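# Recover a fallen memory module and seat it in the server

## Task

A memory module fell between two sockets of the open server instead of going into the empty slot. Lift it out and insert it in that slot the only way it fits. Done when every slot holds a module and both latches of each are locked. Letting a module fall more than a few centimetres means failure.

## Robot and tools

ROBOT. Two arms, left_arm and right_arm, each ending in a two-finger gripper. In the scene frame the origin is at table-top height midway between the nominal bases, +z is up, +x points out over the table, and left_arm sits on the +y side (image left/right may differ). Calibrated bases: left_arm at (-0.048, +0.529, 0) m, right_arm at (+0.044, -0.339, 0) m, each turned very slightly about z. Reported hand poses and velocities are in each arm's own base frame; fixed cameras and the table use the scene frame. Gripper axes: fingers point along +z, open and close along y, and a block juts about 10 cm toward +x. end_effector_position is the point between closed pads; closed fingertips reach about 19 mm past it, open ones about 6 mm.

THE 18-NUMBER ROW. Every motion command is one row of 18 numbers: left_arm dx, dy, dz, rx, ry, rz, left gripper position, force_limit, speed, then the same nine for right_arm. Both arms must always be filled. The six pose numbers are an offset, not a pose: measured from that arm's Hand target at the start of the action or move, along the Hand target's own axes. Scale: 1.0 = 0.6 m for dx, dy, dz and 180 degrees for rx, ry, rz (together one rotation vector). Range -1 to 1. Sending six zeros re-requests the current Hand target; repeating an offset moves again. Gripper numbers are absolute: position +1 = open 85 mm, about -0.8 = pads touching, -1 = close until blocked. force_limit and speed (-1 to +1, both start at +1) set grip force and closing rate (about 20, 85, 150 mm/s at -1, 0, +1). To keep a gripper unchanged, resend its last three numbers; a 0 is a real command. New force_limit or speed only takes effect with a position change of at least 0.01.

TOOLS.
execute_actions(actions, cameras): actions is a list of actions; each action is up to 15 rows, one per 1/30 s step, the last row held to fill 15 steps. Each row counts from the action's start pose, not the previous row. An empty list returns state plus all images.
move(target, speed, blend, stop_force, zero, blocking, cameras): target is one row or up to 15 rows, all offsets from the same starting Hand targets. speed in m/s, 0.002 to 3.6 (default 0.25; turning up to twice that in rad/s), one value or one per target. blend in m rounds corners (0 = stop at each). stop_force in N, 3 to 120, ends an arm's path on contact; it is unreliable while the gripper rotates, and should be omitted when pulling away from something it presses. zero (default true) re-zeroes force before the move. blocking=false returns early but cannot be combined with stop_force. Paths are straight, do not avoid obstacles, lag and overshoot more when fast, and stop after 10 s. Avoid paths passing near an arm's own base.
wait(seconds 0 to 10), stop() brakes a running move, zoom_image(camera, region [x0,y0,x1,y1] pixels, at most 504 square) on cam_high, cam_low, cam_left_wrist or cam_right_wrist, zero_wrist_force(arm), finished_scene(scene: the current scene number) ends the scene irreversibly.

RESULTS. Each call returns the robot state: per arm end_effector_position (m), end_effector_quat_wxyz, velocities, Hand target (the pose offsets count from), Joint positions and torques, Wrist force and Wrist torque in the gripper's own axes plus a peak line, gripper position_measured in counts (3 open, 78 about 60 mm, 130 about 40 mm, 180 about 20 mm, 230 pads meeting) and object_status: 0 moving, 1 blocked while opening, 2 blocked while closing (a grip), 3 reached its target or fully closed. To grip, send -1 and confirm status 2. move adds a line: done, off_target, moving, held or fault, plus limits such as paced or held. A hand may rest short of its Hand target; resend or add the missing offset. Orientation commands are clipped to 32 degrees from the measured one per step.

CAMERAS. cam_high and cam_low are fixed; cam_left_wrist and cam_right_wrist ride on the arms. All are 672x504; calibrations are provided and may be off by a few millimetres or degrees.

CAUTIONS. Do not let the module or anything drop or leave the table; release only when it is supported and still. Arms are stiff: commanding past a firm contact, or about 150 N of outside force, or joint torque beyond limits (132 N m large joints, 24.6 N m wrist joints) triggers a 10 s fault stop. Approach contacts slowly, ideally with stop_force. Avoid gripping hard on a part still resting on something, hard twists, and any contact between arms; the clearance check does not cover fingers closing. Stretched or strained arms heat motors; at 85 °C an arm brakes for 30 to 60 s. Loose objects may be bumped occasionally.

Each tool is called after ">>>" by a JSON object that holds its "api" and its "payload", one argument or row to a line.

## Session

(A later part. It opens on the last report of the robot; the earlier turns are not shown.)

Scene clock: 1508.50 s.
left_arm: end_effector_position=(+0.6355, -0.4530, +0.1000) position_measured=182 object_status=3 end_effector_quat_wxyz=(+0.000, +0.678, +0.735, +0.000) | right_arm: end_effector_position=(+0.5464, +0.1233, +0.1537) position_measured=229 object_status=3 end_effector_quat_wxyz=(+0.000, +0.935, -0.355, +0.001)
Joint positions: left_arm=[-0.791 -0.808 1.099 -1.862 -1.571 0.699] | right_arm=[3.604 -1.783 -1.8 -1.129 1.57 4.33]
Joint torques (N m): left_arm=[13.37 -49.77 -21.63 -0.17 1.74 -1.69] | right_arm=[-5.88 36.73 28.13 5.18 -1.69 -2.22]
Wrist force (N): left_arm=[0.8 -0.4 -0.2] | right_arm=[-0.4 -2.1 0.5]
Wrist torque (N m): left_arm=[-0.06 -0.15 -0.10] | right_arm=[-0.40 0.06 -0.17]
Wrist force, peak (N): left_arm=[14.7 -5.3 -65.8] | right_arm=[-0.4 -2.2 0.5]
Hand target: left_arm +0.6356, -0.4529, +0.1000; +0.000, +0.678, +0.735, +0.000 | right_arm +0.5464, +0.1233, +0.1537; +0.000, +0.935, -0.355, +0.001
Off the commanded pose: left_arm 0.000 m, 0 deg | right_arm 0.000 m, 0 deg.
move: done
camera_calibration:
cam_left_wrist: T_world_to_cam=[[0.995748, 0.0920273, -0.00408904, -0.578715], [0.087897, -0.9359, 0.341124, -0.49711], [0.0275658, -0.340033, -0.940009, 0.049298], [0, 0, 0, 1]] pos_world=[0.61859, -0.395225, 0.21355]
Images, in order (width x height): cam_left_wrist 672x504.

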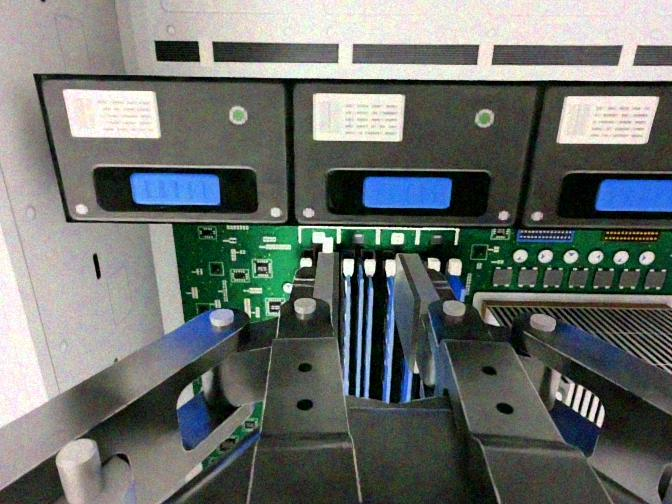

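>>> {"api": "move", "payload": {
  "target": [-0.0051,-0.0034,0,0,0,0,-0.42,-1,0,0,0,0,0,0,0,-0.8,-1,0],
  "speed": 0.05
}}

>>> {"api": "move", "payload": {
  "target": [0,0,0.0575,0,0,0,-0.42,-1,0,0,0,0,0,0,0,-0.8,-1,0],
  "speed": 0.015,
  "stop_force": 3,
  "cameras": ["cam_left_wrist"]
}}

>>> {"api": "zoom_image", "payload": {
  "camera": "cam_left_wrist",
  "region": [290, 240, 450, 400]
}}

Scene clock: 1529.03 s.
left_arm: end_effector_position=(+0.6338, -0.4562, +0.1000) position_measured=182 object_status=3 end_effector_quat_wxyz=(+0.000, +0.678, +0.735, +0.000) | right_arm: end_effector_position=(+0.5464, +0.1233, +0.1537) position_measured=229 object_status=3 end_effector_quat_wxyz=(+0.000, +0.935, -0.355, +0.001)
Joint positions: left_arm=[-0.795 -0.807 1.097 -1.861 -1.571 0.694] | right_arm=[3.604 -1.783 -1.8 -1.129 1.57 4.33]
Joint torques (N m): left_arm=[-8.45 -43.58 -25.23 -0.29 1.27 -0.92] | right_arm=[-5.62 37.77 27.69 5.43 -1.45 -2.24]
Wrist force (N): left_arm=[1.2 -0.4 -0.2] | right_arm=[-0.6 -2.0 0.5]
Wrist torque (N m): left_arm=[-0.07 -0.21 0.12] | right_arm=[-0.39 0.08 -0.17]
Wrist force, peak (N): left_arm=[1.1 -0.9 -0.3] | right_arm=[-0.6 -2.3 0.4]
Hand target: left_arm +0.6338, -0.4561, +0.1000; +0.000, +0.678, +0.735, +0.000 | right_arm +0.5464, +0.1233, +0.1537; +0.000, +0.935, -0.355, +0.001
Off the commanded pose: left_arm 0.000 m, 0 deg | right_arm 0.000 m, 0 deg.
move: done

Scene clock: 1532.43 s.
left_arm: end_effector_position=(+0.6338, -0.4561, +0.0655) position_measured=182 object_status=3 end_effector_quat_wxyz=(+0.000, +0.678, +0.735, +0.000) | right_arm: end_effector_position=(+0.5464, +0.1233, +0.1537) position_measured=229 object_status=3 end_effector_quat_wxyz=(+0.000, +0.935, -0.355, +0.001)
Joint positions: left_arm=[-0.795 -0.778 1.138 -1.931 -1.571 0.694] | right_arm=[3.604 -1.783 -1.8 -1.129 1.57 4.33]
Joint torques (N m): left_arm=[11.06 -57.83 -27.2 -0.24 -0.51 1.27] | right_arm=[-6.31 36.91 27.02 5.47 -1.68 -1.83]
Wrist force (N): left_arm=[1.1 -0.5 -0.3] | right_arm=[-0.3 -2.0 0.5]
Wrist torque (N m): left_arm=[-0.07 -0.20 0.14] | right_arm=[-0.39 0.04 -0.17]
Wrist force, peak (N): left_arm=[1.3 -0.6 -0.2] | right_arm=[-0.6 -2.3 0.4]
Hand target: left_arm +0.6338, -0.4561, +0.0655; +0.000, +0.678, +0.735, +0.000 | right_arm +0.5464, +0.1233, +0.1537; +0.000, +0.935, -0.355, +0.001
Off the commanded pose: left_arm 0.000 m, 0 deg | right_arm 0.000 m, 0 deg.
move: done
camera_calibration:
cam_left_wrist: T_world_to_cam=[[0.995707, 0.0924682, -0.00404175, -0.576686], [0.0882949, -0.935857, 0.341138, -0.488325], [0.0277619, -0.34003, -0.940005, 0.0157393], [0, 0, 0, 1]] pos_world=[0.61689, -0.398325, 0.17905]
Images, in order (width x height): cam_left_wrist 672x504.

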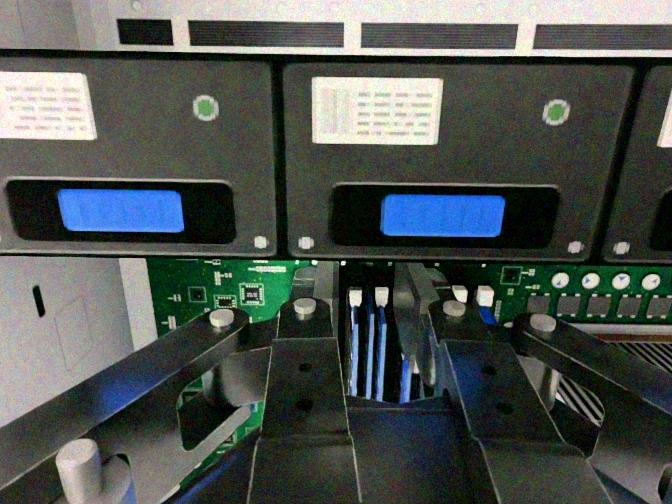

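Scaled by 3.150 from the camera's 672x504 image, which has a finer 960x720 frame.

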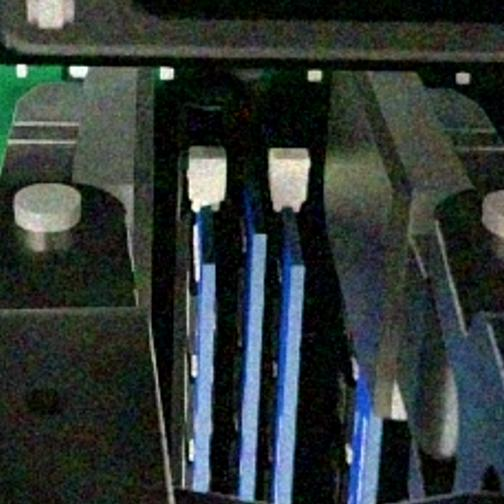

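>>> {"api": "move", "payload": {
  "target": [-0.0045,0,0,0,0,0,-0.42,-1,0,0,0,0,0,0,0,-0.8,-1,0],
  "speed": 0.004,
  "stop_force": 3
}}

>>> {"api": "move", "payload": {
  "target": [0.0005,0,0,0,0,0,-0.42,-1,0,0,0,0,0,0,0,-0.8,-1,0],
  "speed": 0.004
}}

>>> {"api": "execute_actions", "payload": {
  "actions": [
    [[0,0,0,0,0,0,-1,-1,-1,0,0,0,0,0,0,-0.8,-1,0]],
    [[0,0,0,0,0,0,-1,-1,-1,0,0,0,0,0,0,-0.8,-1,0]],
    [[0,0,0,0,0,0,-1,-1,-1,0,0,0,0,0,0,-0.8,-1,0]]
  ],
  "cameras": ["cam_left_wrist"]
}}

Scene clock: 1542.87 s.
left_arm: end_effector_position=(+0.6339, -0.4573, +0.0655) position_measured=182 object_status=3 end_effector_quat_wxyz=(+0.000, +0.678, +0.735, +0.000) | right_arm: end_effector_position=(+0.5464, +0.1233, +0.1537) position_measured=229 object_status=3 end_effector_quat_wxyz=(+0.000, +0.935, -0.355, +0.001)
Joint positions: left_arm=[-0.796 -0.776 1.134 -1.929 -1.571 0.693] | right_arm=[3.604 -1.783 -1.8 -1.129 1.57 4.33]
Joint torques (N m): left_arm=[10.85 -58.97 -17.81 -6.22 -0.56 2.31] | right_arm=[-5.25 37.21 27.57 5.24 -1.7 -1.98]
Wrist force (N): left_arm=[4.1 -0.6 0.5] | right_arm=[-0.6 -2.0 0.5]
Wrist torque (N m): left_arm=[-0.07 -0.23 0.09] | right_arm=[-0.38 0.07 -0.17]
Wrist force, peak (N): left_arm=[7.7 -0.4 -1.7] | right_arm=[-0.5 -2.3 0.3]
Hand target: left_arm +0.6339, -0.4573, +0.0655; +0.000, +0.678, +0.735, +0.000 (not the last commanded pose) | right_arm +0.5464, +0.1233, +0.1537; +0.000, +0.935, -0.355, +0.001
Off the commanded pose: left_arm 0.002 m, 0 deg | right_arm 0.000 m, 0 deg.
move: contact (left_arm)

Scene clock: 1543.57 s.
left_arm: end_effector_position=(+0.6339, -0.4570, +0.0655) position_measured=182 object_status=3 end_effector_quat_wxyz=(+0.000, +0.678, +0.735, +0.000) | right_arm: end_effector_position=(+0.5464, +0.1233, +0.1537) position_measured=229 object_status=3 end_effector_quat_wxyz=(+0.000, +0.935, -0.355, +0.001)
Joint positions: left_arm=[-0.796 -0.776 1.135 -1.929 -1.571 0.693] | right_arm=[3.604 -1.783 -1.8 -1.129 1.57 4.33]
Joint torques (N m): left_arm=[13.76 -57.04 -16.98 -5.61 -0.55 2.28] | right_arm=[-3.6 37.84 27.88 5.23 -1.66 -2.04]
Wrist force (N): left_arm=[1.1 -0.6 -0.2] | right_arm=[-0.4 -2.0 0.3]
Wrist torque (N m): left_arm=[-0.09 -0.19 0.03] | right_arm=[-0.38 0.04 -0.16]
Wrist force, peak (N): left_arm=[4.1 -0.6 0.8] | right_arm=[-0.4 -2.2 0.5]
Hand target: left_arm +0.6339, -0.4570, +0.0655; +0.000, +0.678, +0.735, +0.000 | right_arm +0.5464, +0.1233, +0.1537; +0.000, +0.935, -0.355, +0.001
Off the commanded pose: left_arm 0.000 m, 0 deg | right_arm 0.000 m, 0 deg.
move: done

Scene clock: 1545.27 s.
left_arm: end_effector_position=(+0.6339, -0.4570, +0.0655) position_measured=230 object_status=3 end_effector_quat_wxyz=(+0.000, +0.678, +0.735, +0.000) | right_arm: end_effector_position=(+0.5464, +0.1233, +0.1537) position_measured=229 object_status=3 end_effector_quat_wxyz=(+0.000, +0.935, -0.355, +0.001)
Joint positions: left_arm=[-0.796 -0.776 1.135 -1.929 -1.571 0.693] | right_arm=[3.604 -1.783 -1.8 -1.129 1.57 4.33]
Joint torques (N m): left_arm=[12.53 -51.83 -25.09 -4.47 -0.59 1.44] | right_arm=[-4.44 37.54 27.86 5.13 -1.65 -1.86]
Wrist force (N): left_arm=[0.9 0.7 0.1] | right_arm=[-0.5 -1.8 0.2]
Wrist torque (N m): left_arm=[-0.12 -0.17 0.02] | right_arm=[-0.35 0.07 -0.17]
Wrist force, peak (N): left_arm=[1.2 0.8 -0.1] | right_arm=[-0.6 -2.3 0.2]
Hand target: left_arm +0.6339, -0.4570, +0.0655; +0.000, +0.678, +0.735, +0.000 | right_arm +0.5464, +0.1233, +0.1537; +0.000, +0.935, -0.355, +0.001
Off the commanded pose: left_arm 0.000 m, 0 deg | right_arm 0.000 m, 0 deg.
Step readings (end_effector_position of left_arm | right_arm):
0: (+0.6339, -0.4570, +0.0655) | (+0.5464, +0.1233, +0.1537)
1: (+0.6339, -0.4570, +0.0655) | (+0.5464, +0.1233, +0.1537)
2: (+0.6339, -0.4570, +0.0655) | (+0.5464, +0.1233, +0.1537)
4: (+0.6339, -0.4570, +0.0655) | (+0.5464, +0.1233, +0.1537)
8: (+0.6339, -0.4570, +0.0655) | (+0.5464, +0.1233, +0.1537)
15: (+0.6339, -0.4570, +0.0655) | (+0.5464, +0.1233, +0.1537)
16: (+0.6339, -0.4570, +0.0655) | (+0.5464, +0.1233, +0.1537)
17: (+0.6339, -0.4570, +0.0655) | (+0.5464, +0.1233, +0.1537)
19: (+0.6339, -0.4570, +0.0655) | (+0.5464, +0.1233, +0.1537)
23: (+0.6339, -0.4570, +0.0655) | (+0.5464, +0.1233, +0.1537)
30: (+0.6339, -0.4570, +0.0655) | (+0.5464, +0.1233, +0.1537)
31: (+0.6339, -0.4570, +0.0655) | (+0.5464, +0.1233, +0.1537)
32: (+0.6339, -0.4570, +0.0655) | (+0.5464, +0.1233, +0.1537)
34: (+0.6339, -0.4570, +0.0655) | (+0.5464, +0.1233, +0.1537)
38: (+0.6339, -0.4570, +0.0655) | (+0.5464, +0.1233, +0.1537)
45: (+0.6339, -0.4570, +0.0655) | (+0.5464, +0.1233, +0.1537)
camera_calibration:
cam_left_wrist: T_world_to_cam=[[0.995689, 0.0926627, -0.00411471, -0.5766], [0.0885025, -0.935838, 0.341136, -0.489331], [0.0277599, -0.34003, -0.940005, 0.0155259], [0, 0, 0, 1]] pos_world=[0.61699, -0.399226, 0.17915]
Images, in order (width x height): cam_left_wrist 672x504.

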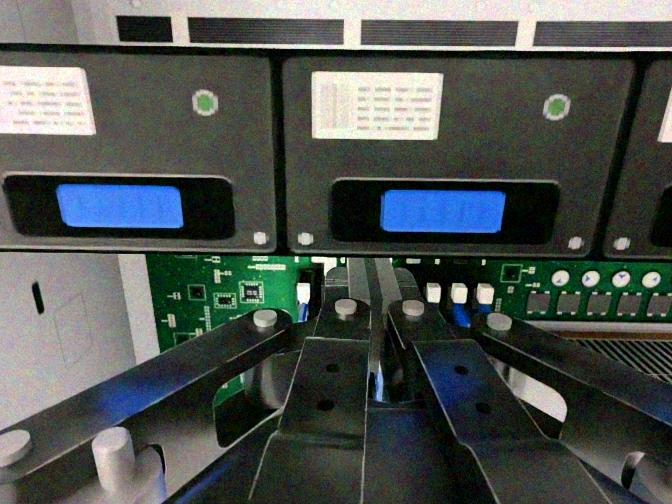

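>>> {"api": "execute_actions", "payload": {
  "actions": [
    [[0,0,0,0,0,0,-0.42,-1,0,0,0,0,0,0,0,-0.8,-1,0]],
    [[0,0,0,0,0,0,-0.42,-1,0,0,0,0,0,0,0,-0.8,-1,0]]
  ],
  "cameras": ["cam_left_wrist"]
}}

>>> {"api": "zoom_image", "payload": {
  "camera": "cam_left_wrist",
  "region": [290, 240, 450, 400]
}}

Scene clock: 1558.17 s.
left_arm: end_effector_position=(+0.6339, -0.4570, +0.0655) position_measured=182 object_status=3 end_effector_quat_wxyz=(+0.000, +0.678, +0.735, +0.000) | right_arm: end_effector_position=(+0.5464, +0.1233, +0.1537) position_measured=229 object_status=3 end_effector_quat_wxyz=(+0.000, +0.935, -0.355, +0.001)
Joint positions: left_arm=[-0.796 -0.776 1.135 -1.929 -1.571 0.693] | right_arm=[3.604 -1.783 -1.8 -1.129 1.57 4.33]
Joint torques (N m): left_arm=[8.43 -44.17 -26.08 -1.88 -0.52 -0.13] | right_arm=[-4.84 37.34 27.22 5.11 -1.69 -1.76]
Wrist force (N): left_arm=[1.3 -0.5 -0.2] | right_arm=[-0.4 -2.1 0.3]
Wrist torque (N m): left_arm=[-0.07 -0.22 0.03] | right_arm=[-0.40 0.06 -0.17]
Wrist force, peak (N): left_arm=[1.3 -0.7 -0.3] | right_arm=[-0.4 -2.3 0.4]
Hand target: left_arm +0.6339, -0.4570, +0.0655; +0.000, +0.678, +0.735, +0.000 | right_arm +0.5464, +0.1233, +0.1537; +0.000, +0.935, -0.355, +0.001
Off the commanded pose: left_arm 0.000 m, 0 deg | right_arm 0.000 m, 0 deg.
Step readings (end_effector_position of left_arm | right_arm):
0: (+0.6339, -0.4570, +0.0655) | (+0.5464, +0.1233, +0.1537)
1: (+0.6339, -0.4570, +0.0655) | (+0.5464, +0.1233, +0.1537)
2: (+0.6339, -0.4570, +0.0655) | (+0.5464, +0.1233, +0.1537)
4: (+0.6339, -0.4570, +0.0655) | (+0.5464, +0.1233, +0.1537)
8: (+0.6339, -0.4570, +0.0655) | (+0.5464, +0.1233, +0.1537)
15: (+0.6339, -0.4570, +0.0655) | (+0.5464, +0.1233, +0.1537)
16: (+0.6339, -0.4570, +0.0655) | (+0.5464, +0.1233, +0.1537)
17: (+0.6339, -0.4570, +0.0655) | (+0.5464, +0.1233, +0.1537)
19: (+0.6339, -0.4570, +0.0655) | (+0.5464, +0.1233, +0.1537)
23: (+0.6339, -0.4570, +0.0655) | (+0.5464, +0.1233, +0.1537)
30: (+0.6339, -0.4570, +0.0655) | (+0.5464, +0.1233, +0.1537)
camera_calibration:
cam_left_wrist: T_world_to_cam=[[0.995689, 0.0926627, -0.00411471, -0.5766], [0.0885025, -0.935838, 0.341136, -0.489331], [0.0277599, -0.34003, -0.940005, 0.0155259], [0, 0, 0, 1]] pos_world=[0.61699, -0.399226, 0.17915]
Images, in order (width x height): cam_left_wrist 672x504.

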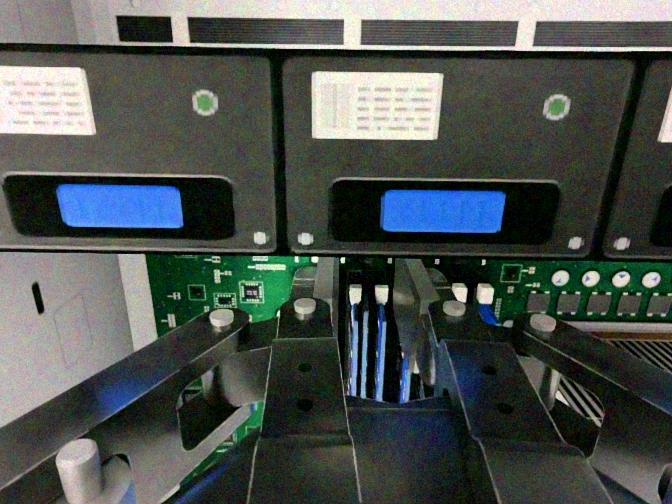

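Scaled by 3.150 from the camera's 672x504 image, which has a finer 960x720 frame.

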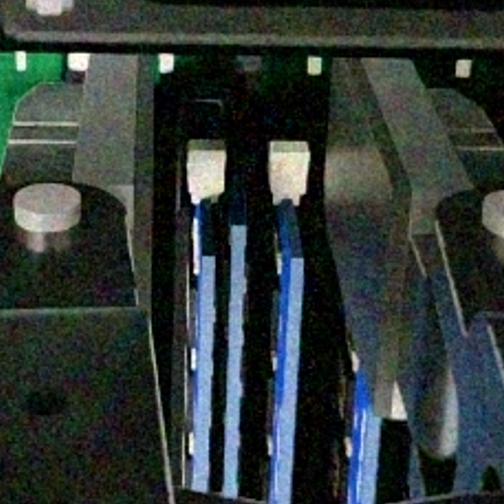

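>>> {"api": "zoom_image", "payload": {
  "camera": "cam_left_wrist",
  "region": [385, 250, 455, 390]
}}

>>> {"api": "zoom_image", "payload": {
  "camera": "cam_left_wrist",
  "region": [290, 250, 360, 390]
}}

Scaled by 3.600 from the camera's 672x504 image, which has a finer 960x720 frame.

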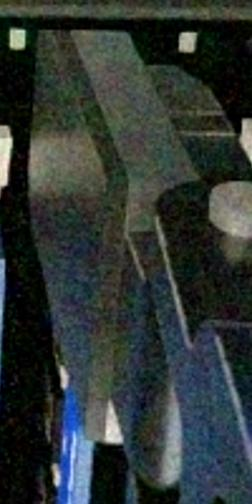

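Scaled by 3.600 from the camera's 672x504 image, which has a finer 960x720 frame.

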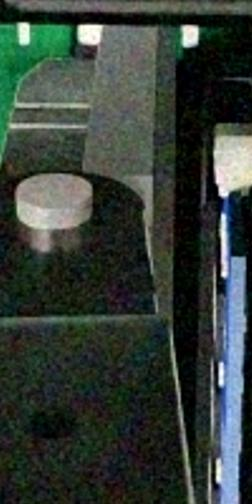

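>>> {"api": "execute_actions", "payload": {
  "actions": [
    [[0,0,0,0,0,0,-0.42,-1,0,0,0,0,0,0,0,-1,-1,-1]],
    [[0,0,0,0,0,0,-0.42,-1,0,0,0,0,0,0,0,-1,-1,-1]]
  ]
}}

Scene clock: 1580.80 s.
left_arm: end_effector_position=(+0.6339, -0.4570, +0.0655) position_measured=182 object_status=3 end_effector_quat_wxyz=(+0.000, +0.678, +0.735, +0.000) | right_arm: end_effector_position=(+0.5464, +0.1233, +0.1537) position_measured=230 object_status=3 end_effector_quat_wxyz=(+0.000, +0.935, -0.355, +0.001)
Joint positions: left_arm=[-0.796 -0.776 1.135 -1.929 -1.571 0.693] | right_arm=[3.604 -1.783 -1.8 -1.129 1.57 4.33]
Joint torques (N m): left_arm=[4.05 -44.35 -26.59 -0.42 -0.49 -1.43] | right_arm=[-3.89 37.18 29.18 5.2 -1.64 -1.8]
Wrist force (N): left_arm=[1.0 -0.8 -0.2] | right_arm=[-0.4 -2.1 0.5]
Wrist torque (N m): left_arm=[-0.12 -0.18 0.03] | right_arm=[-0.40 0.04 -0.17]
Wrist force, peak (N): left_arm=[1.3 -0.6 -0.3] | right_arm=[-0.5 -2.2 0.6]
Hand target: left_arm +0.6339, -0.4570, +0.0655; +0.000, +0.678, +0.735, +0.000 | right_arm +0.5464, +0.1233, +0.1537; +0.000, +0.935, -0.355, +0.001
Off the commanded pose: left_arm 0.000 m, 0 deg | right_arm 0.000 m, 0 deg.
Step readings (end_effector_position of left_arm | right_arm):
0: (+0.6339, -0.4570, +0.0655) | (+0.5464, +0.1233, +0.1537)
1: (+0.6339, -0.4570, +0.0655) | (+0.5464, +0.1233, +0.1537)
2: (+0.6339, -0.4570, +0.0655) | (+0.5464, +0.1233, +0.1537)
4: (+0.6339, -0.4570, +0.0655) | (+0.5464, +0.1233, +0.1537)
8: (+0.6339, -0.4570, +0.0655) | (+0.5464, +0.1233, +0.1537)
15: (+0.6339, -0.4570, +0.0655) | (+0.5464, +0.1233, +0.1537)
16: (+0.6339, -0.4570, +0.0655) | (+0.5464, +0.1233, +0.1537)
17: (+0.6339, -0.4570, +0.0655) | (+0.5464, +0.1233, +0.1537)
19: (+0.6339, -0.4570, +0.0655) | (+0.5464, +0.1233, +0.1537)
23: (+0.6339, -0.4570, +0.0655) | (+0.5464, +0.1233, +0.1537)
30: (+0.6339, -0.4570, +0.0655) | (+0.5464, +0.1233, +0.1537)

>>> {"api": "execute_actions", "payload": {
  "actions": [
    [[0,0,0,0,0,0,-1,-0.5,-1,0,0,0,0,0,0,-1,-1,-1]],
    [[0,0,0,0,0,0,-1,-0.5,-1,0,0,0,0,0,0,-1,-1,-1]],
    [[0,0,0,0,0,0,-1,-0.5,-1,0,0,0,0,0,0,-1,-1,-1]]
  ]
}}

>>> {"api": "move", "payload": {
  "target": [0,0,-0.01,0,0,0,-1,-0.5,-1,0,0,0,0,0,0,-1,-1,-1],
  "speed": 0.01
}}

Scene clock: 1613.73 s.
left_arm: end_effector_position=(+0.6339, -0.4570, +0.0655) position_measured=230 object_status=3 end_effector_quat_wxyz=(+0.000, +0.678, +0.735, +0.000) | right_arm: end_effector_position=(+0.5464, +0.1233, +0.1537) position_measured=230 object_status=3 end_effector_quat_wxyz=(+0.000, +0.935, -0.355, +0.001)
Joint positions: left_arm=[-0.796 -0.776 1.135 -1.929 -1.571 0.693] | right_arm=[3.604 -1.783 -1.8 -1.129 1.57 4.33]
Joint torques (N m): left_arm=[-0.3 -44.51 -26.15 -0.43 -0.37 -1.34] | right_arm=[-4.12 37.1 27.99 5.34 -1.52 -1.73]
Wrist force (N): left_arm=[0.8 0.8 -0.2] | right_arm=[-0.6 -2.2 0.5]
Wrist torque (N m): left_arm=[-0.11 -0.16 0.02] | right_arm=[-0.41 0.07 -0.16]
Wrist force, peak (N): left_arm=[1.2 -0.7 -0.3] | right_arm=[-0.5 -2.3 0.6]
Hand target: left_arm +0.6339, -0.4570, +0.0655; +0.000, +0.678, +0.735, +0.000 | right_arm +0.5464, +0.1233, +0.1537; +0.000, +0.935, -0.355, +0.001
Off the commanded pose: left_arm 0.000 m, 0 deg | right_arm 0.000 m, 0 deg.
Step readings (end_effector_position of left_arm | right_arm):
0: (+0.6339, -0.4570, +0.0655) | (+0.5464, +0.1233, +0.1537)
1: (+0.6339, -0.4570, +0.0655) | (+0.5464, +0.1233, +0.1537)
2: (+0.6339, -0.4570, +0.0655) | (+0.5464, +0.1233, +0.1537)
4: (+0.6339, -0.4570, +0.0655) | (+0.5464, +0.1233, +0.1537)
8: (+0.6339, -0.4570, +0.0655) | (+0.5464, +0.1233, +0.1537)
15: (+0.6339, -0.4570, +0.0655) | (+0.5464, +0.1233, +0.1537)
16: (+0.6339, -0.4570, +0.0655) | (+0.5464, +0.1233, +0.1537)
17: (+0.6339, -0.4570, +0.0655) | (+0.5464, +0.1233, +0.1537)
19: (+0.6339, -0.4570, +0.0655) | (+0.5464, +0.1233, +0.1537)
23: (+0.6339, -0.4570, +0.0655) | (+0.5464, +0.1233, +0.1537)
30: (+0.6339, -0.4570, +0.0655) | (+0.5464, +0.1233, +0.1537)
31: (+0.6339, -0.4570, +0.0655) | (+0.5464, +0.1233, +0.1537)
32: (+0.6339, -0.4570, +0.0655) | (+0.5464, +0.1233, +0.1537)
34: (+0.6339, -0.4570, +0.0655) | (+0.5464, +0.1233, +0.1537)
38: (+0.6339, -0.4570, +0.0655) | (+0.5464, +0.1233, +0.1537)
45: (+0.6339, -0.4570, +0.0655) | (+0.5464, +0.1233, +0.1537)

Scene clock: 1614.57 s.
left_arm: end_effector_position=(+0.6339, -0.4570, +0.0716) position_measured=230 object_status=3 end_effector_quat_wxyz=(+0.000, +0.678, +0.735, +0.000) | right_arm: end_effector_position=(+0.5464, +0.1233, +0.1537) position_measured=230 object_status=3 end_effector_quat_wxyz=(+0.000, +0.935, -0.355, +0.001)
Joint positions: left_arm=[-0.796 -0.782 1.129 -1.917 -1.571 0.693] | right_arm=[3.604 -1.783 -1.8 -1.129 1.57 4.33]
Joint torques (N m): left_arm=[-0.67 -51.33 -22.18 -1.78 -0.31 -1.25] | right_arm=[-4.71 37.38 27.75 5.14 -1.75 -1.62]
Wrist force (N): left_arm=[0.9 -0.1 -0.2] | right_arm=[-0.2 -1.9 0.4]
Wrist torque (N m): left_arm=[-0.12 -0.17 0.02] | right_arm=[-0.37 0.02 -0.16]
Wrist force, peak (N): left_arm=[1.1 0.8 0.1] | right_arm=[-0.5 -2.2 0.3]
Hand target: left_arm +0.6339, -0.4570, +0.0715; +0.000, +0.678, +0.735, +0.000 | right_arm +0.5464, +0.1233, +0.1537; +0.000, +0.935, -0.355, +0.001
Off the commanded pose: left_arm 0.000 m, 0 deg | right_arm 0.000 m, 0 deg.
move: done

>>> {"api": "move", "payload": {
  "target": [
    [0,0,0,0,0,0,-1,-0.5,-1,-0.1352,-0.1312,0,0.0421,-0.0175,-0.2496,-1,-1,-1],
    [0,0,0,0,0,0,-1,-0.5,-1,-0.1352,-0.1312,0.0895,0.0421,-0.0175,-0.2496,-1,-1,-1]
  ],
  "speed": [0.3,0.15],
  "cameras": ["cam_right_wrist"]
}}

>>> {"api": "zoom_image", "payload": {
  "camera": "cam_right_wrist",
  "region": [0, 200, 120, 300]
}}

>>> {"api": "zoom_image", "payload": {
  "camera": "cam_right_wrist",
  "region": [270, 210, 370, 310]
}}

Scene clock: 1630.93 s.
left_arm: end_effector_position=(+0.6339, -0.4570, +0.0715) position_measured=230 object_status=3 end_effector_quat_wxyz=(+0.000, +0.678, +0.735, +0.000) | right_arm: end_effector_position=(+0.5380, +0.2360, +0.1000) position_measured=230 object_status=3 end_effector_quat_wxyz=(-0.070, +0.997, +0.030, -0.002)
Joint positions: left_arm=[-0.796 -0.782 1.129 -1.918 -1.571 0.693] | right_arm=[3.731 -1.894 -1.838 -0.909 1.691 3.675]
Joint torques (N m): left_arm=[-3.91 -42.83 -15.44 -5.14 -0.19 -0.6] | right_arm=[-4.48 28.53 19.72 3.55 -1.22 -2.35]
Wrist force (N): left_arm=[1.0 0.0 -0.3] | right_arm=[0.7 -1.7 0.3]
Wrist torque (N m): left_arm=[-0.12 -0.18 0.02] | right_arm=[-0.41 -0.08 -0.13]
Wrist force, peak (N): left_arm=[1.3 0.2 -0.7] | right_arm=[0.5 -1.6 2.3]
Hand target: left_arm +0.6339, -0.4570, +0.0715; +0.000, +0.678, +0.735, +0.000 | right_arm +0.5380, +0.2360, +0.1000; -0.070, +0.997, +0.030, -0.002
Off the commanded pose: left_arm 0.000 m, 0 deg | right_arm 0.000 m, 0 deg.
move: done
camera_calibration:
cam_right_wrist: T_world_to_cam=[[0.065931, -0.989237, -0.130626, 0.220718], [-0.94024, -0.10542, 0.323782, 0.51328], [-0.334068, 0.101472, -0.937071, 0.377971], [0, 0, 0, 1]] pos_world=[0.594323, 0.234099, 0.216826]
Images, in order (width x height): cam_right_wrist 672x504.

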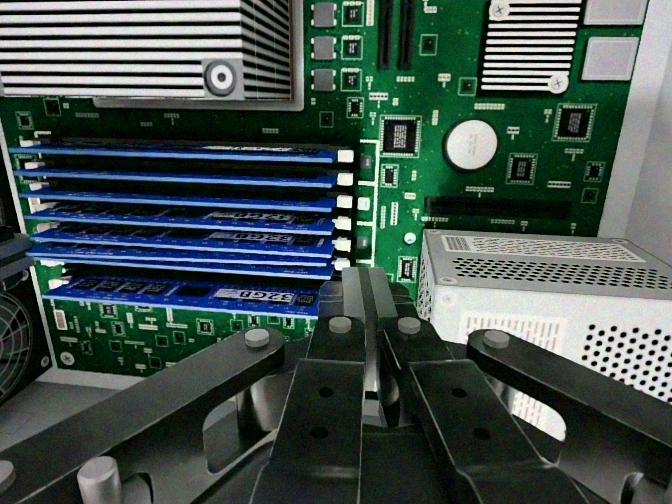

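Scaled by 4.200 from the camera's 672x504 image, which has a finer 960x720 frame.

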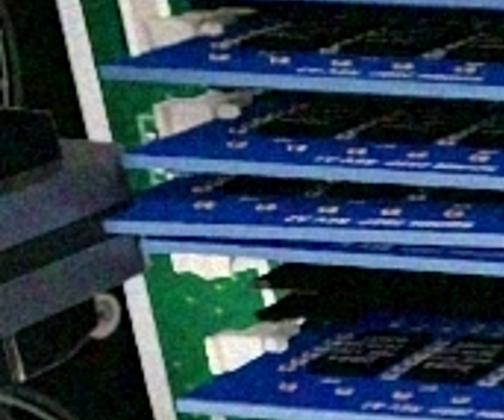

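Scaled by 5.040 from the camera's 672x504 image, which has a finer 960x720 frame.

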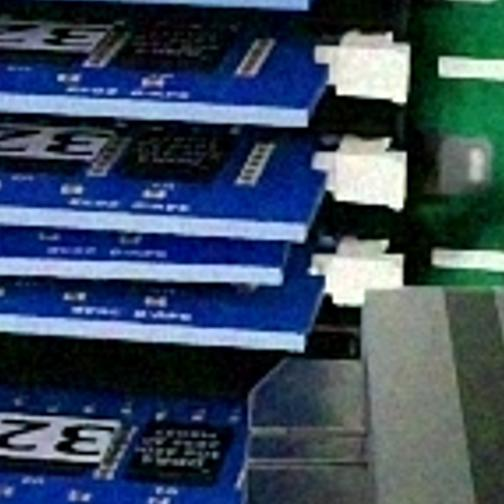

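>>> {"api": "move", "payload": {
  "target": [0,0,-0.0133,0,0,0,-1,-0.5,-1,0,0,0,0,0,0,-1,-1,-1],
  "speed": 0.02,
  "cameras": ["cam_right_wrist","cam_left_wrist"]
}}

>>> {"api": "zoom_image", "payload": {
  "camera": "cam_right_wrist",
  "region": [0, 200, 120, 300]
}}

>>> {"api": "zoom_image", "payload": {
  "camera": "cam_right_wrist",
  "region": [270, 210, 370, 310]
}}

Scene clock: 1665.73 s.
left_arm: end_effector_position=(+0.6339, -0.4570, +0.0796) position_measured=230 object_status=3 end_effector_quat_wxyz=(+0.000, +0.678, +0.735, +0.000) | right_arm: end_effector_position=(+0.5380, +0.2360, +0.1000) position_measured=230 object_status=3 end_effector_quat_wxyz=(-0.070, +0.997, +0.030, -0.002)
Joint positions: left_arm=[-0.796 -0.789 1.12 -1.901 -1.571 0.693] | right_arm=[3.731 -1.894 -1.838 -0.909 1.691 3.675]
Joint torques (N m): left_arm=[-5.3 -45.58 -18.02 -4.13 -0.19 -0.13] | right_arm=[-0.08 28.11 13.94 5.19 0.36 -2.12]
Wrist force (N): left_arm=[1.0 -0.3 -0.1] | right_arm=[0.7 -1.9 0.2]
Wrist torque (N m): left_arm=[-0.11 -0.17 0.01] | right_arm=[-0.44 -0.08 -0.13]
Wrist force, peak (N): left_arm=[1.4 0.0 -0.5] | right_arm=[0.6 -2.2 0.2]
Hand target: left_arm +0.6339, -0.4570, +0.0795; +0.000, +0.678, +0.735, +0.000 | right_arm +0.5380, +0.2360, +0.1000; -0.070, +0.997, +0.030, -0.002
Off the commanded pose: left_arm 0.000 m, 0 deg | right_arm 0.000 m, 0 deg.
move: done
camera_calibration:
cam_left_wrist: T_world_to_cam=[[0.995689, 0.0926627, -0.00411471, -0.576542], [0.0885025, -0.935838, 0.341136, -0.494141], [0.0277599, -0.34003, -0.940005, 0.02878], [0, 0, 0, 1]] pos_world=[0.61699, -0.399226, 0.19325]
cam_right_wrist: T_world_to_cam=[[0.0658975, -0.989227, -0.130718, 0.220743], [-0.940244, -0.105418, 0.323773, 0.513317], [-0.334065, 0.101571, -0.937061, 0.377851], [0, 0, 0, 1]] pos_world=[0.594323, 0.234099, 0.216726]
Images, in order (width x height): cam_left_wrist 672x504, cam_right_wrist 672x504.

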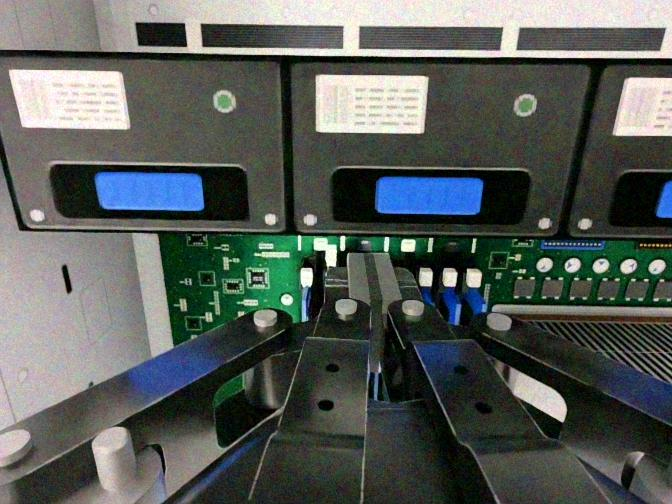

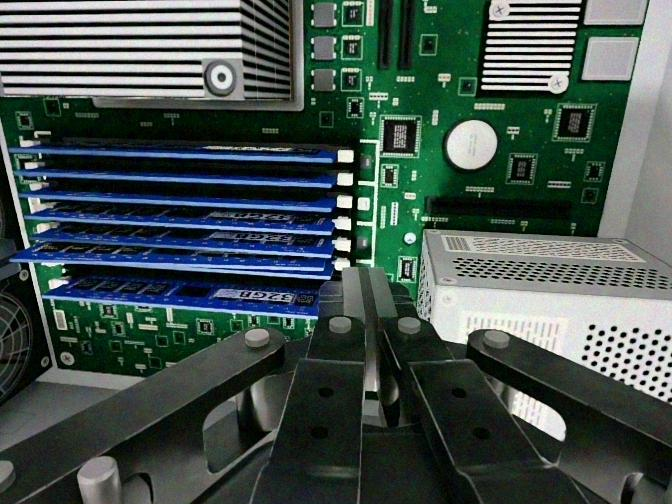

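Scaled by 4.200 from the camera's 672x504 image, which has a finer 960x720 frame.

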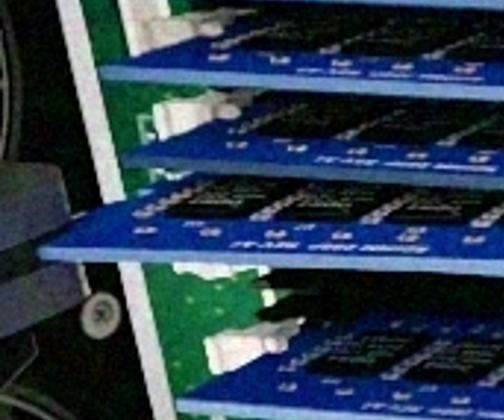

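Scaled by 5.040 from the camera's 672x504 image, which has a finer 960x720 frame.

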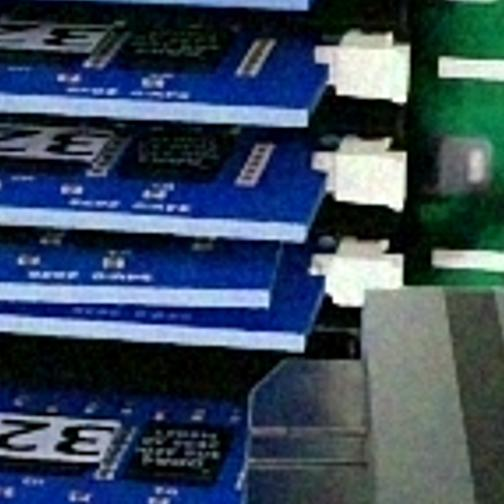

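>>> {"api": "move", "payload": {
  "target": [0,0,-0.02,0,0,0,-1,-0.5,-1,0,0,0,0,0,0,-1,-1,-1],
  "speed": 0.02,
  "cameras": ["cam_right_wrist","cam_high"]
}}

>>> {"api": "zoom_image", "payload": {
  "camera": "cam_right_wrist",
  "region": [0, 130, 360, 330]
}}

>>> {"api": "zoom_image", "payload": {
  "camera": "cam_right_wrist",
  "region": [270, 210, 370, 310]
}}

Scene clock: 1671.10 s.
left_arm: end_effector_position=(+0.6339, -0.4570, +0.0917) position_measured=230 object_status=3 end_effector_quat_wxyz=(+0.000, +0.678, +0.735, +0.000) | right_arm: end_effector_position=(+0.5380, +0.2360, +0.1000) position_measured=230 object_status=3 end_effector_quat_wxyz=(-0.070, +0.997, +0.030, -0.002)
Joint positions: left_arm=[-0.796 -0.799 1.105 -1.877 -1.571 0.693] | right_arm=[3.731 -1.894 -1.838 -0.909 1.691 3.675]
Joint torques (N m): left_arm=[-4.06 -44.13 -16.29 -4.84 -0.14 1.25] | right_arm=[2.64 27.37 14.68 5.19 1.83 -1.96]
Wrist force (N): left_arm=[1.0 -0.4 -0.1] | right_arm=[0.8 -1.8 0.3]
Wrist torque (N m): left_arm=[-0.07 -0.16 0.01] | right_arm=[-0.43 -0.10 -0.12]
Wrist force, peak (N): left_arm=[1.1 -0.7 -0.3] | right_arm=[0.5 -2.3 0.5]
Hand target: left_arm +0.6339, -0.4570, +0.0915; +0.000, +0.678, +0.735, +0.000 | right_arm +0.5380, +0.2360, +0.1000; -0.070, +0.997, +0.030, -0.002
Off the commanded pose: left_arm 0.000 m, 0 deg | right_arm 0.000 m, 0 deg.
move: done
camera_calibration:
cam_right_wrist: T_world_to_cam=[[0.0658975, -0.989227, -0.130718, 0.220743], [-0.940244, -0.105418, 0.323773, 0.513317], [-0.334065, 0.101571, -0.937061, 0.377851], [0, 0, 0, 1]] pos_world=[0.594323, 0.234099, 0.216726]
Images, in order (width x height): cam_high 672x504, cam_right_wrist 672x504.

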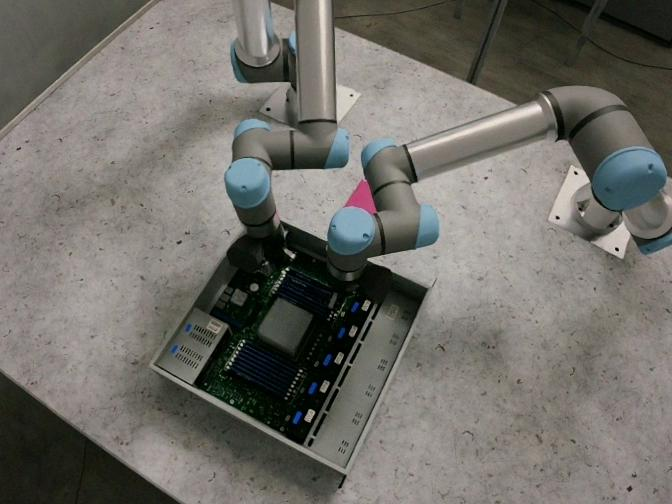

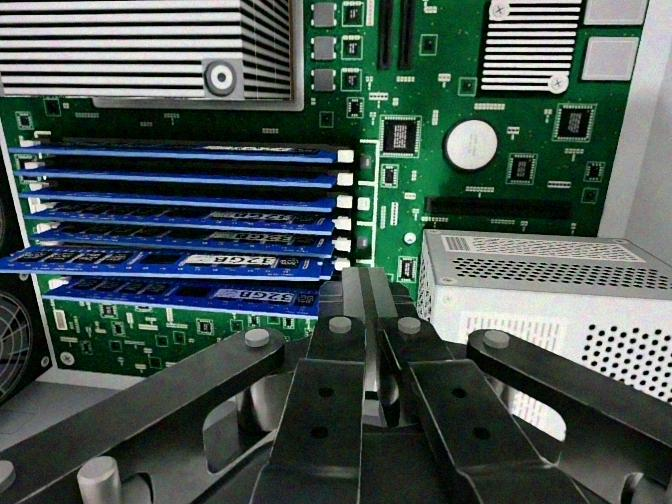

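Scaled by 1.400 from the camera's 672x504 image, which has a finer 960x720 frame.

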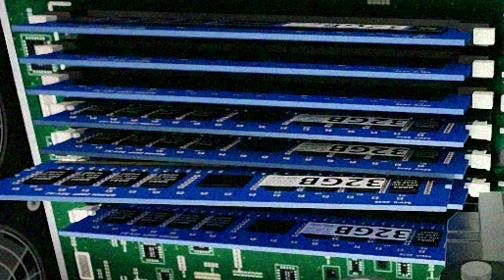

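Scaled by 5.040 from the camera's 672x504 image, which has a finer 960x720 frame.

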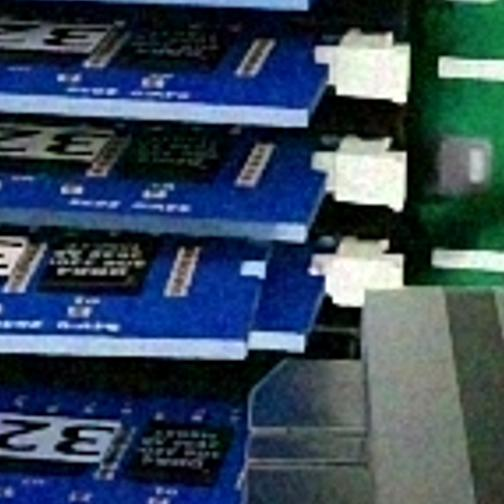

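>>> {"api": "move", "payload": {
  "target": [0,0,0,0,0,0,-1,-0.5,-1,-0.0047,-0.066,0.0007,0.0174,-0.0174,0.4997,-0.42,-1,0],
  "speed": 0.2,
  "cameras": ["cam_right_wrist"]
}}

>>> {"api": "zoom_image", "payload": {
  "camera": "cam_right_wrist",
  "region": [250, 230, 450, 430]
}}

Scene clock: 1722.13 s.
left_arm: end_effector_position=(+0.6339, -0.4570, +0.0915) position_measured=230 object_status=3 end_effector_quat_wxyz=(+0.000, +0.678, +0.735, +0.000) | right_arm: end_effector_position=(+0.5329, +0.2751, +0.1051) position_measured=182 object_status=3 end_effector_quat_wxyz=(-0.072, +0.724, -0.682, -0.076)
Joint positions: left_arm=[-0.796 -0.799 1.105 -1.877 -1.571 0.693] | right_arm=[3.766 -1.906 -1.827 -0.865 1.747 5.287]
Joint torques (N m): left_arm=[5.39 -43.98 -15.9 -5.56 0.04 2.31] | right_arm=[-2.26 39.37 16.51 0.99 -1.27 1.51]
Wrist force (N): left_arm=[1.0 -0.7 -0.1] | right_arm=[0.1 -2.3 0.0]
Wrist torque (N m): left_arm=[-0.12 -0.18 0.01] | right_arm=[-0.51 0.04 -0.05]
Wrist force, peak (N): left_arm=[1.2 -0.7 -0.2] | right_arm=[0.0 -2.8 0.3]
Hand target: left_arm +0.6339, -0.4570, +0.0915; +0.000, +0.678, +0.735, +0.000 | right_arm +0.5329, +0.2751, +0.1051; -0.072, +0.724, -0.682, -0.076
Off the commanded pose: left_arm 0.000 m, 0 deg | right_arm 0.000 m, 0 deg.
move: done
camera_calibration:
cam_right_wrist: T_world_to_cam=[[-0.997638, -0.0684605, 0.00563404, 0.55947], [-0.0556733, 0.853884, 0.517477, -0.244702], [-0.0402376, 0.515941, -0.855678, 0.0977792], [0, 0, 0, 1]] pos_world=[0.548459, 0.196801, 0.207143]
Images, in order (width x height): cam_right_wrist 672x504.

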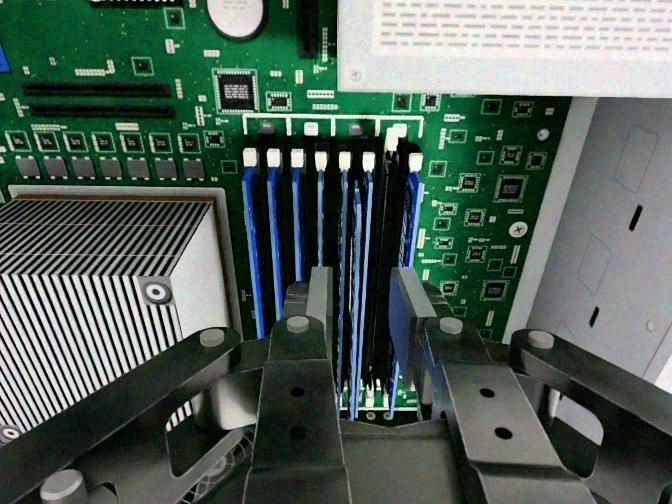

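Scaled by 2.520 from the camera's 672x504 image, which has a finer 960x720 frame.

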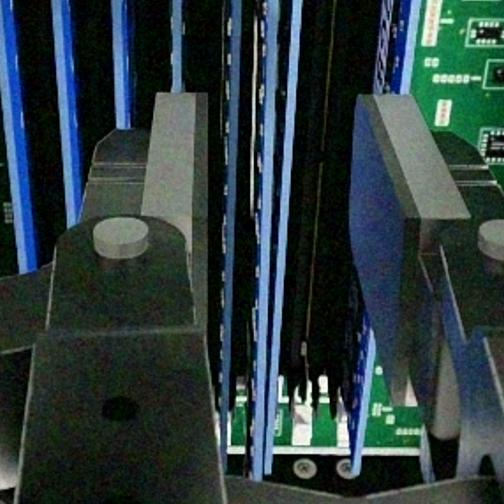

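>>> {"api": "move", "payload": {
  "target": [0,0,0,0,0,0,-1,-0.5,-1,0.0105,-0.0017,0.0484,0,0,0,-0.42,-1,0],
  "speed": 0.03,
  "stop_force": 3,
  "cameras": ["cam_right_wrist"]
}}

>>> {"api": "zoom_image", "payload": {
  "camera": "cam_right_wrist",
  "region": [270, 230, 450, 430]
}}

Scene clock: 1743.23 s.
left_arm: end_effector_position=(+0.6339, -0.4570, +0.0915) position_measured=230 object_status=3 end_effector_quat_wxyz=(+0.000, +0.678, +0.735, +0.000) | right_arm: end_effector_position=(+0.5339, +0.2750, +0.0754) position_measured=182 object_status=3 end_effector_quat_wxyz=(-0.072, +0.724, -0.682, -0.076)
Joint positions: left_arm=[-0.796 -0.799 1.105 -1.877 -1.571 0.693] | right_arm=[3.765 -1.95 -1.856 -0.793 1.747 5.286]
Joint torques (N m): left_arm=[11.13 -45.95 -16.19 -5.31 0.24 2.27] | right_arm=[-3.32 42.11 25.8 0.56 1.94 -1.12]
Wrist force (N): left_arm=[1.1 -0.8 0.0] | right_arm=[0.5 -1.9 -0.2]
Wrist torque (N m): left_arm=[-0.12 -0.18 0.01] | right_arm=[-0.37 -0.08 -0.04]
Wrist force, peak (N): left_arm=[1.3 -0.7 0.0] | right_arm=[0.2 -2.7 0.0]
Hand target: left_arm +0.6339, -0.4570, +0.0915; +0.000, +0.678, +0.735, +0.000 | right_arm +0.5339, +0.2750, +0.0754; -0.072, +0.724, -0.682, -0.076
Off the commanded pose: left_arm 0.000 m, 0 deg | right_arm 0.000 m, 0 deg.
move: done
camera_calibration:
cam_right_wrist: T_world_to_cam=[[-0.99766, -0.0681178, 0.005851, 0.560537], [-0.0552736, 0.853982, 0.517358, -0.22941], [-0.0402379, 0.515824, -0.855749, 0.0724926], [0, 0, 0, 1]] pos_world=[0.549462, 0.196701, 0.177443]
Images, in order (width x height): cam_right_wrist 672x504.

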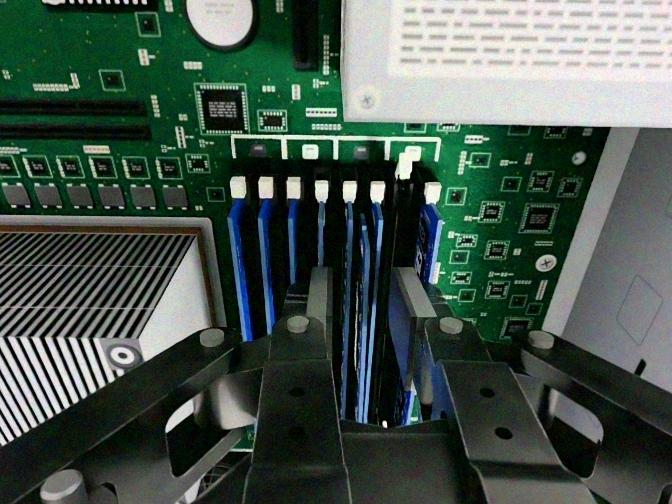

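Scaled by 2.520 from the camera's 672x504 image, which has a finer 960x720 frame.

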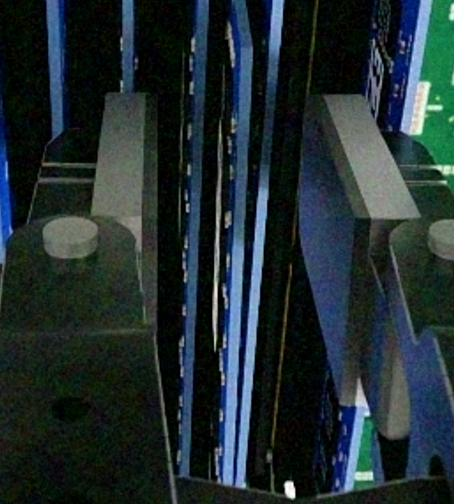

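>>> {"api": "execute_actions", "payload": {
  "actions": [
    [[0,0,0,0,0,0,-1,-0.5,-1,0,0,0,0,0,0,-1,-0.5,-1]],
    [[0,0,0,0,0,0,-1,-0.5,-1,0,0,0,0,0,0,-1,-0.5,-1]],
    [[0,0,0,0,0,0,-1,-0.5,-1,0,0,0,0,0,0,-1,-0.5,-1]]
  ],
  "cameras": ["cam_right_wrist"]
}}

>>> {"api": "zoom_image", "payload": {
  "camera": "cam_right_wrist",
  "region": [270, 180, 450, 430]
}}

Scene clock: 1749.40 s.
left_arm: end_effector_position=(+0.6339, -0.4570, +0.0915) position_measured=230 object_status=3 end_effector_quat_wxyz=(+0.000, +0.678, +0.735, +0.000) | right_arm: end_effector_position=(+0.5339, +0.2750, +0.0754) position_measured=223 object_status=2 end_effector_quat_wxyz=(-0.072, +0.724, -0.682, -0.076)
Joint positions: left_arm=[-0.796 -0.799 1.105 -1.877 -1.571 0.693] | right_arm=[3.765 -1.95 -1.856 -0.793 1.747 5.286]
Joint torques (N m): left_arm=[12.51 -48.34 -16.01 -5.25 0.23 2.34] | right_arm=[4.49 42.17 25.51 1.29 1.06 1.34]
Wrist force (N): left_arm=[0.8 0.2 -0.2] | right_arm=[0.5 -0.7 -0.1]
Wrist torque (N m): left_arm=[-0.13 -0.11 0.00] | right_arm=[-0.37 -0.05 -0.15]
Wrist force, peak (N): left_arm=[1.4 0.6 -0.1] | right_arm=[0.6 -2.0 -0.1]
Hand target: left_arm +0.6339, -0.4570, +0.0915; +0.000, +0.678, +0.735, +0.000 | right_arm +0.5339, +0.2750, +0.0754; -0.072, +0.724, -0.682, -0.076
Off the commanded pose: left_arm 0.000 m, 0 deg | right_arm 0.000 m, 0 deg.
Step readings (end_effector_position of left_arm | right_arm):
0: (+0.6339, -0.4570, +0.0915) | (+0.5339, +0.2750, +0.0754)
1: (+0.6339, -0.4570, +0.0915) | (+0.5339, +0.2750, +0.0754)
2: (+0.6339, -0.4570, +0.0915) | (+0.5339, +0.2750, +0.0754)
4: (+0.6339, -0.4570, +0.0915) | (+0.5339, +0.2750, +0.0754)
8: (+0.6339, -0.4570, +0.0915) | (+0.5339, +0.2750, +0.0754)
15: (+0.6339, -0.4570, +0.0915) | (+0.5339, +0.2750, +0.0754)
16: (+0.6339, -0.4570, +0.0915) | (+0.5339, +0.2750, +0.0754)
17: (+0.6339, -0.4570, +0.0915) | (+0.5339, +0.2750, +0.0754)
19: (+0.6339, -0.4570, +0.0915) | (+0.5339, +0.2750, +0.0754)
23: (+0.6339, -0.4570, +0.0915) | (+0.5339, +0.2750, +0.0754)
30: (+0.6339, -0.4570, +0.0915) | (+0.5339, +0.2750, +0.0754)
31: (+0.6339, -0.4570, +0.0915) | (+0.5339, +0.2750, +0.0754)
32: (+0.6339, -0.4570, +0.0915) | (+0.5339, +0.2750, +0.0754)
34: (+0.6339, -0.4570, +0.0915) | (+0.5339, +0.2750, +0.0754)
38: (+0.6339, -0.4570, +0.0915) | (+0.5339, +0.2750, +0.0754)
45: (+0.6339, -0.4570, +0.0915) | (+0.5339, +0.2750, +0.0754)
camera_calibration:
cam_right_wrist: T_world_to_cam=[[-0.99766, -0.0681178, 0.005851, 0.560537], [-0.0552736, 0.853982, 0.517358, -0.22941], [-0.0402379, 0.515824, -0.855749, 0.0724926], [0, 0, 0, 1]] pos_world=[0.549462, 0.196701, 0.177443]
Images, in order (width x height): cam_right_wrist 672x504.

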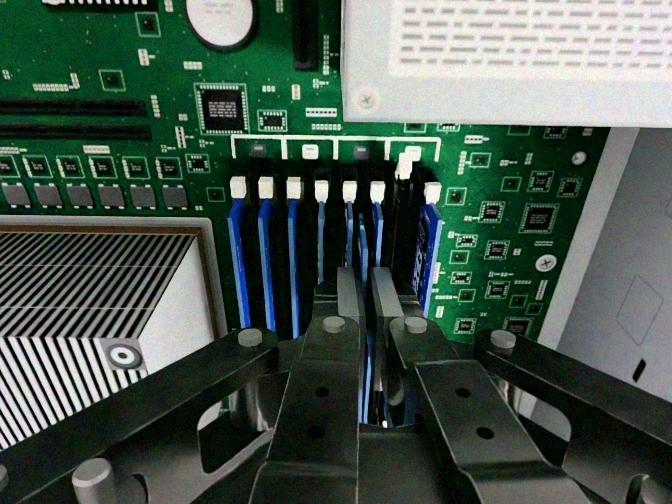

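Scaled by 2.016 from the camera's 672x504 image, which has a finer 960x720 frame.

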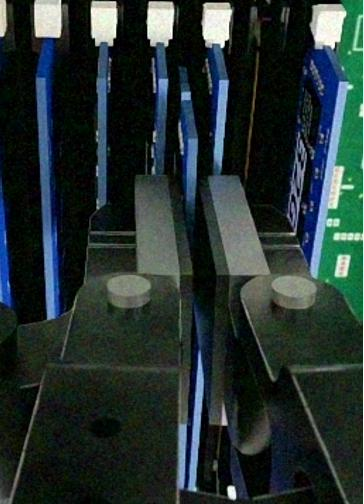

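>>> {"api": "execute_actions", "payload": {
  "actions": [
    [[0,0,0,0,0,0,-0.42,-1,-1,0,0,0,0,0,0,-1,-0.5,-1]],
    [[0,0,0,0,0,0,-0.42,-1,-1,0,0,0,0,0,0,-1,-0.5,-1]],
    [[0,0,0,0,0,0,-0.42,-1,-1,0,0,0,0,0,0,-1,-0.5,-1]]
  ],
  "cameras": ["cam_right_wrist","cam_left_wrist"]
}}

>>> {"api": "zoom_image", "payload": {
  "camera": "cam_right_wrist",
  "region": [270, 180, 450, 430]
}}

Scene clock: 1761.77 s.
left_arm: end_effector_position=(+0.6339, -0.4570, +0.0915) position_measured=182 object_status=3 end_effector_quat_wxyz=(+0.000, +0.678, +0.735, +0.000) | right_arm: end_effector_position=(+0.5339, +0.2750, +0.0754) position_measured=223 object_status=2 end_effector_quat_wxyz=(-0.072, +0.724, -0.682, -0.076)
Joint positions: left_arm=[-0.796 -0.799 1.105 -1.877 -1.571 0.693] | right_arm=[3.765 -1.95 -1.856 -0.793 1.747 5.286]
Joint torques (N m): left_arm=[12.64 -50.37 -16.41 -5.13 0.25 2.25] | right_arm=[4.87 40.52 23.81 2.15 0.4 1.23]
Wrist force (N): left_arm=[1.0 -0.7 -0.4] | right_arm=[0.5 -1.7 0.1]
Wrist torque (N m): left_arm=[-0.12 -0.18 0.01] | right_arm=[-0.35 -0.05 -0.04]
Wrist force, peak (N): left_arm=[1.5 0.6 -0.2] | right_arm=[0.7 -1.9 0.0]
Hand target: left_arm +0.6339, -0.4570, +0.0915; +0.000, +0.678, +0.735, +0.000 | right_arm +0.5339, +0.2750, +0.0754; -0.072, +0.724, -0.682, -0.076
Off the commanded pose: left_arm 0.000 m, 0 deg | right_arm 0.000 m, 0 deg.
Step readings (end_effector_position of left_arm | right_arm):
0: (+0.6339, -0.4570, +0.0915) | (+0.5339, +0.2750, +0.0754)
1: (+0.6339, -0.4570, +0.0915) | (+0.5339, +0.2750, +0.0754)
2: (+0.6339, -0.4570, +0.0915) | (+0.5339, +0.2750, +0.0754)
4: (+0.6339, -0.4570, +0.0915) | (+0.5339, +0.2750, +0.0754)
8: (+0.6339, -0.4570, +0.0915) | (+0.5339, +0.2750, +0.0754)
15: (+0.6339, -0.4570, +0.0915) | (+0.5339, +0.2750, +0.0754)
16: (+0.6339, -0.4570, +0.0915) | (+0.5339, +0.2750, +0.0754)
17: (+0.6339, -0.4570, +0.0915) | (+0.5339, +0.2750, +0.0754)
19: (+0.6339, -0.4570, +0.0915) | (+0.5339, +0.2750, +0.0754)
23: (+0.6339, -0.4570, +0.0915) | (+0.5339, +0.2750, +0.0754)
30: (+0.6339, -0.4570, +0.0915) | (+0.5339, +0.2750, +0.0754)
31: (+0.6339, -0.4570, +0.0915) | (+0.5339, +0.2750, +0.0754)
32: (+0.6339, -0.4570, +0.0915) | (+0.5339, +0.2750, +0.0754)
34: (+0.6339, -0.4570, +0.0915) | (+0.5339, +0.2750, +0.0754)
38: (+0.6339, -0.4570, +0.0915) | (+0.5339, +0.2750, +0.0754)
45: (+0.6339, -0.4570, +0.0915) | (+0.5339, +0.2750, +0.0754)
camera_calibration:
cam_left_wrist: T_world_to_cam=[[0.995689, 0.0926627, -0.00411471, -0.576493], [0.0885025, -0.935838, 0.341136, -0.498166], [0.0277599, -0.34003, -0.940005, 0.039872], [0, 0, 0, 1]] pos_world=[0.61699, -0.399226, 0.20505]
cam_right_wrist: T_world_to_cam=[[-0.99766, -0.0681178, 0.005851, 0.560537], [-0.0552736, 0.853982, 0.517358, -0.22941], [-0.0402379, 0.515824, -0.855749, 0.0724926], [0, 0, 0, 1]] pos_world=[0.549462, 0.196701, 0.177443]
Images, in order (width x height): cam_left_wrist 672x504, cam_right_wrist 672x504.

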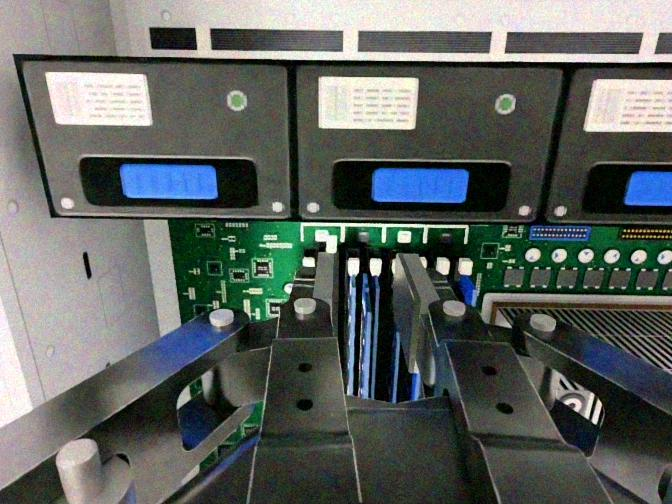

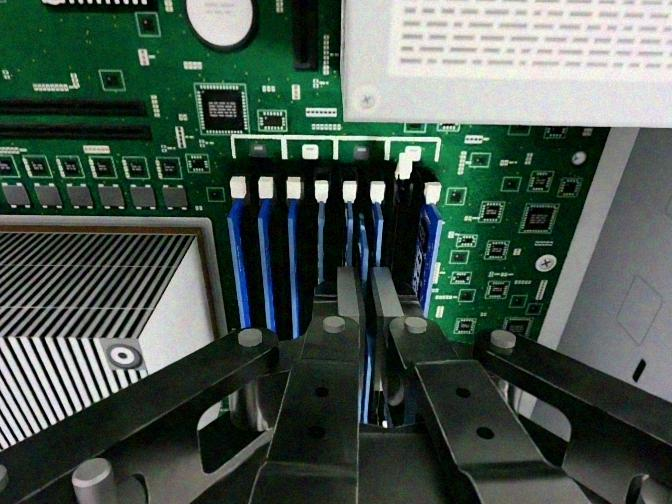

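Scaled by 2.016 from the camera's 672x504 image, which has a finer 960x720 frame.

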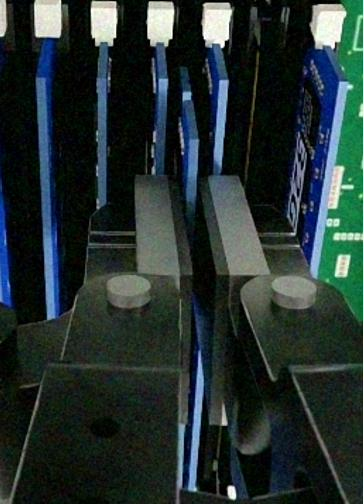

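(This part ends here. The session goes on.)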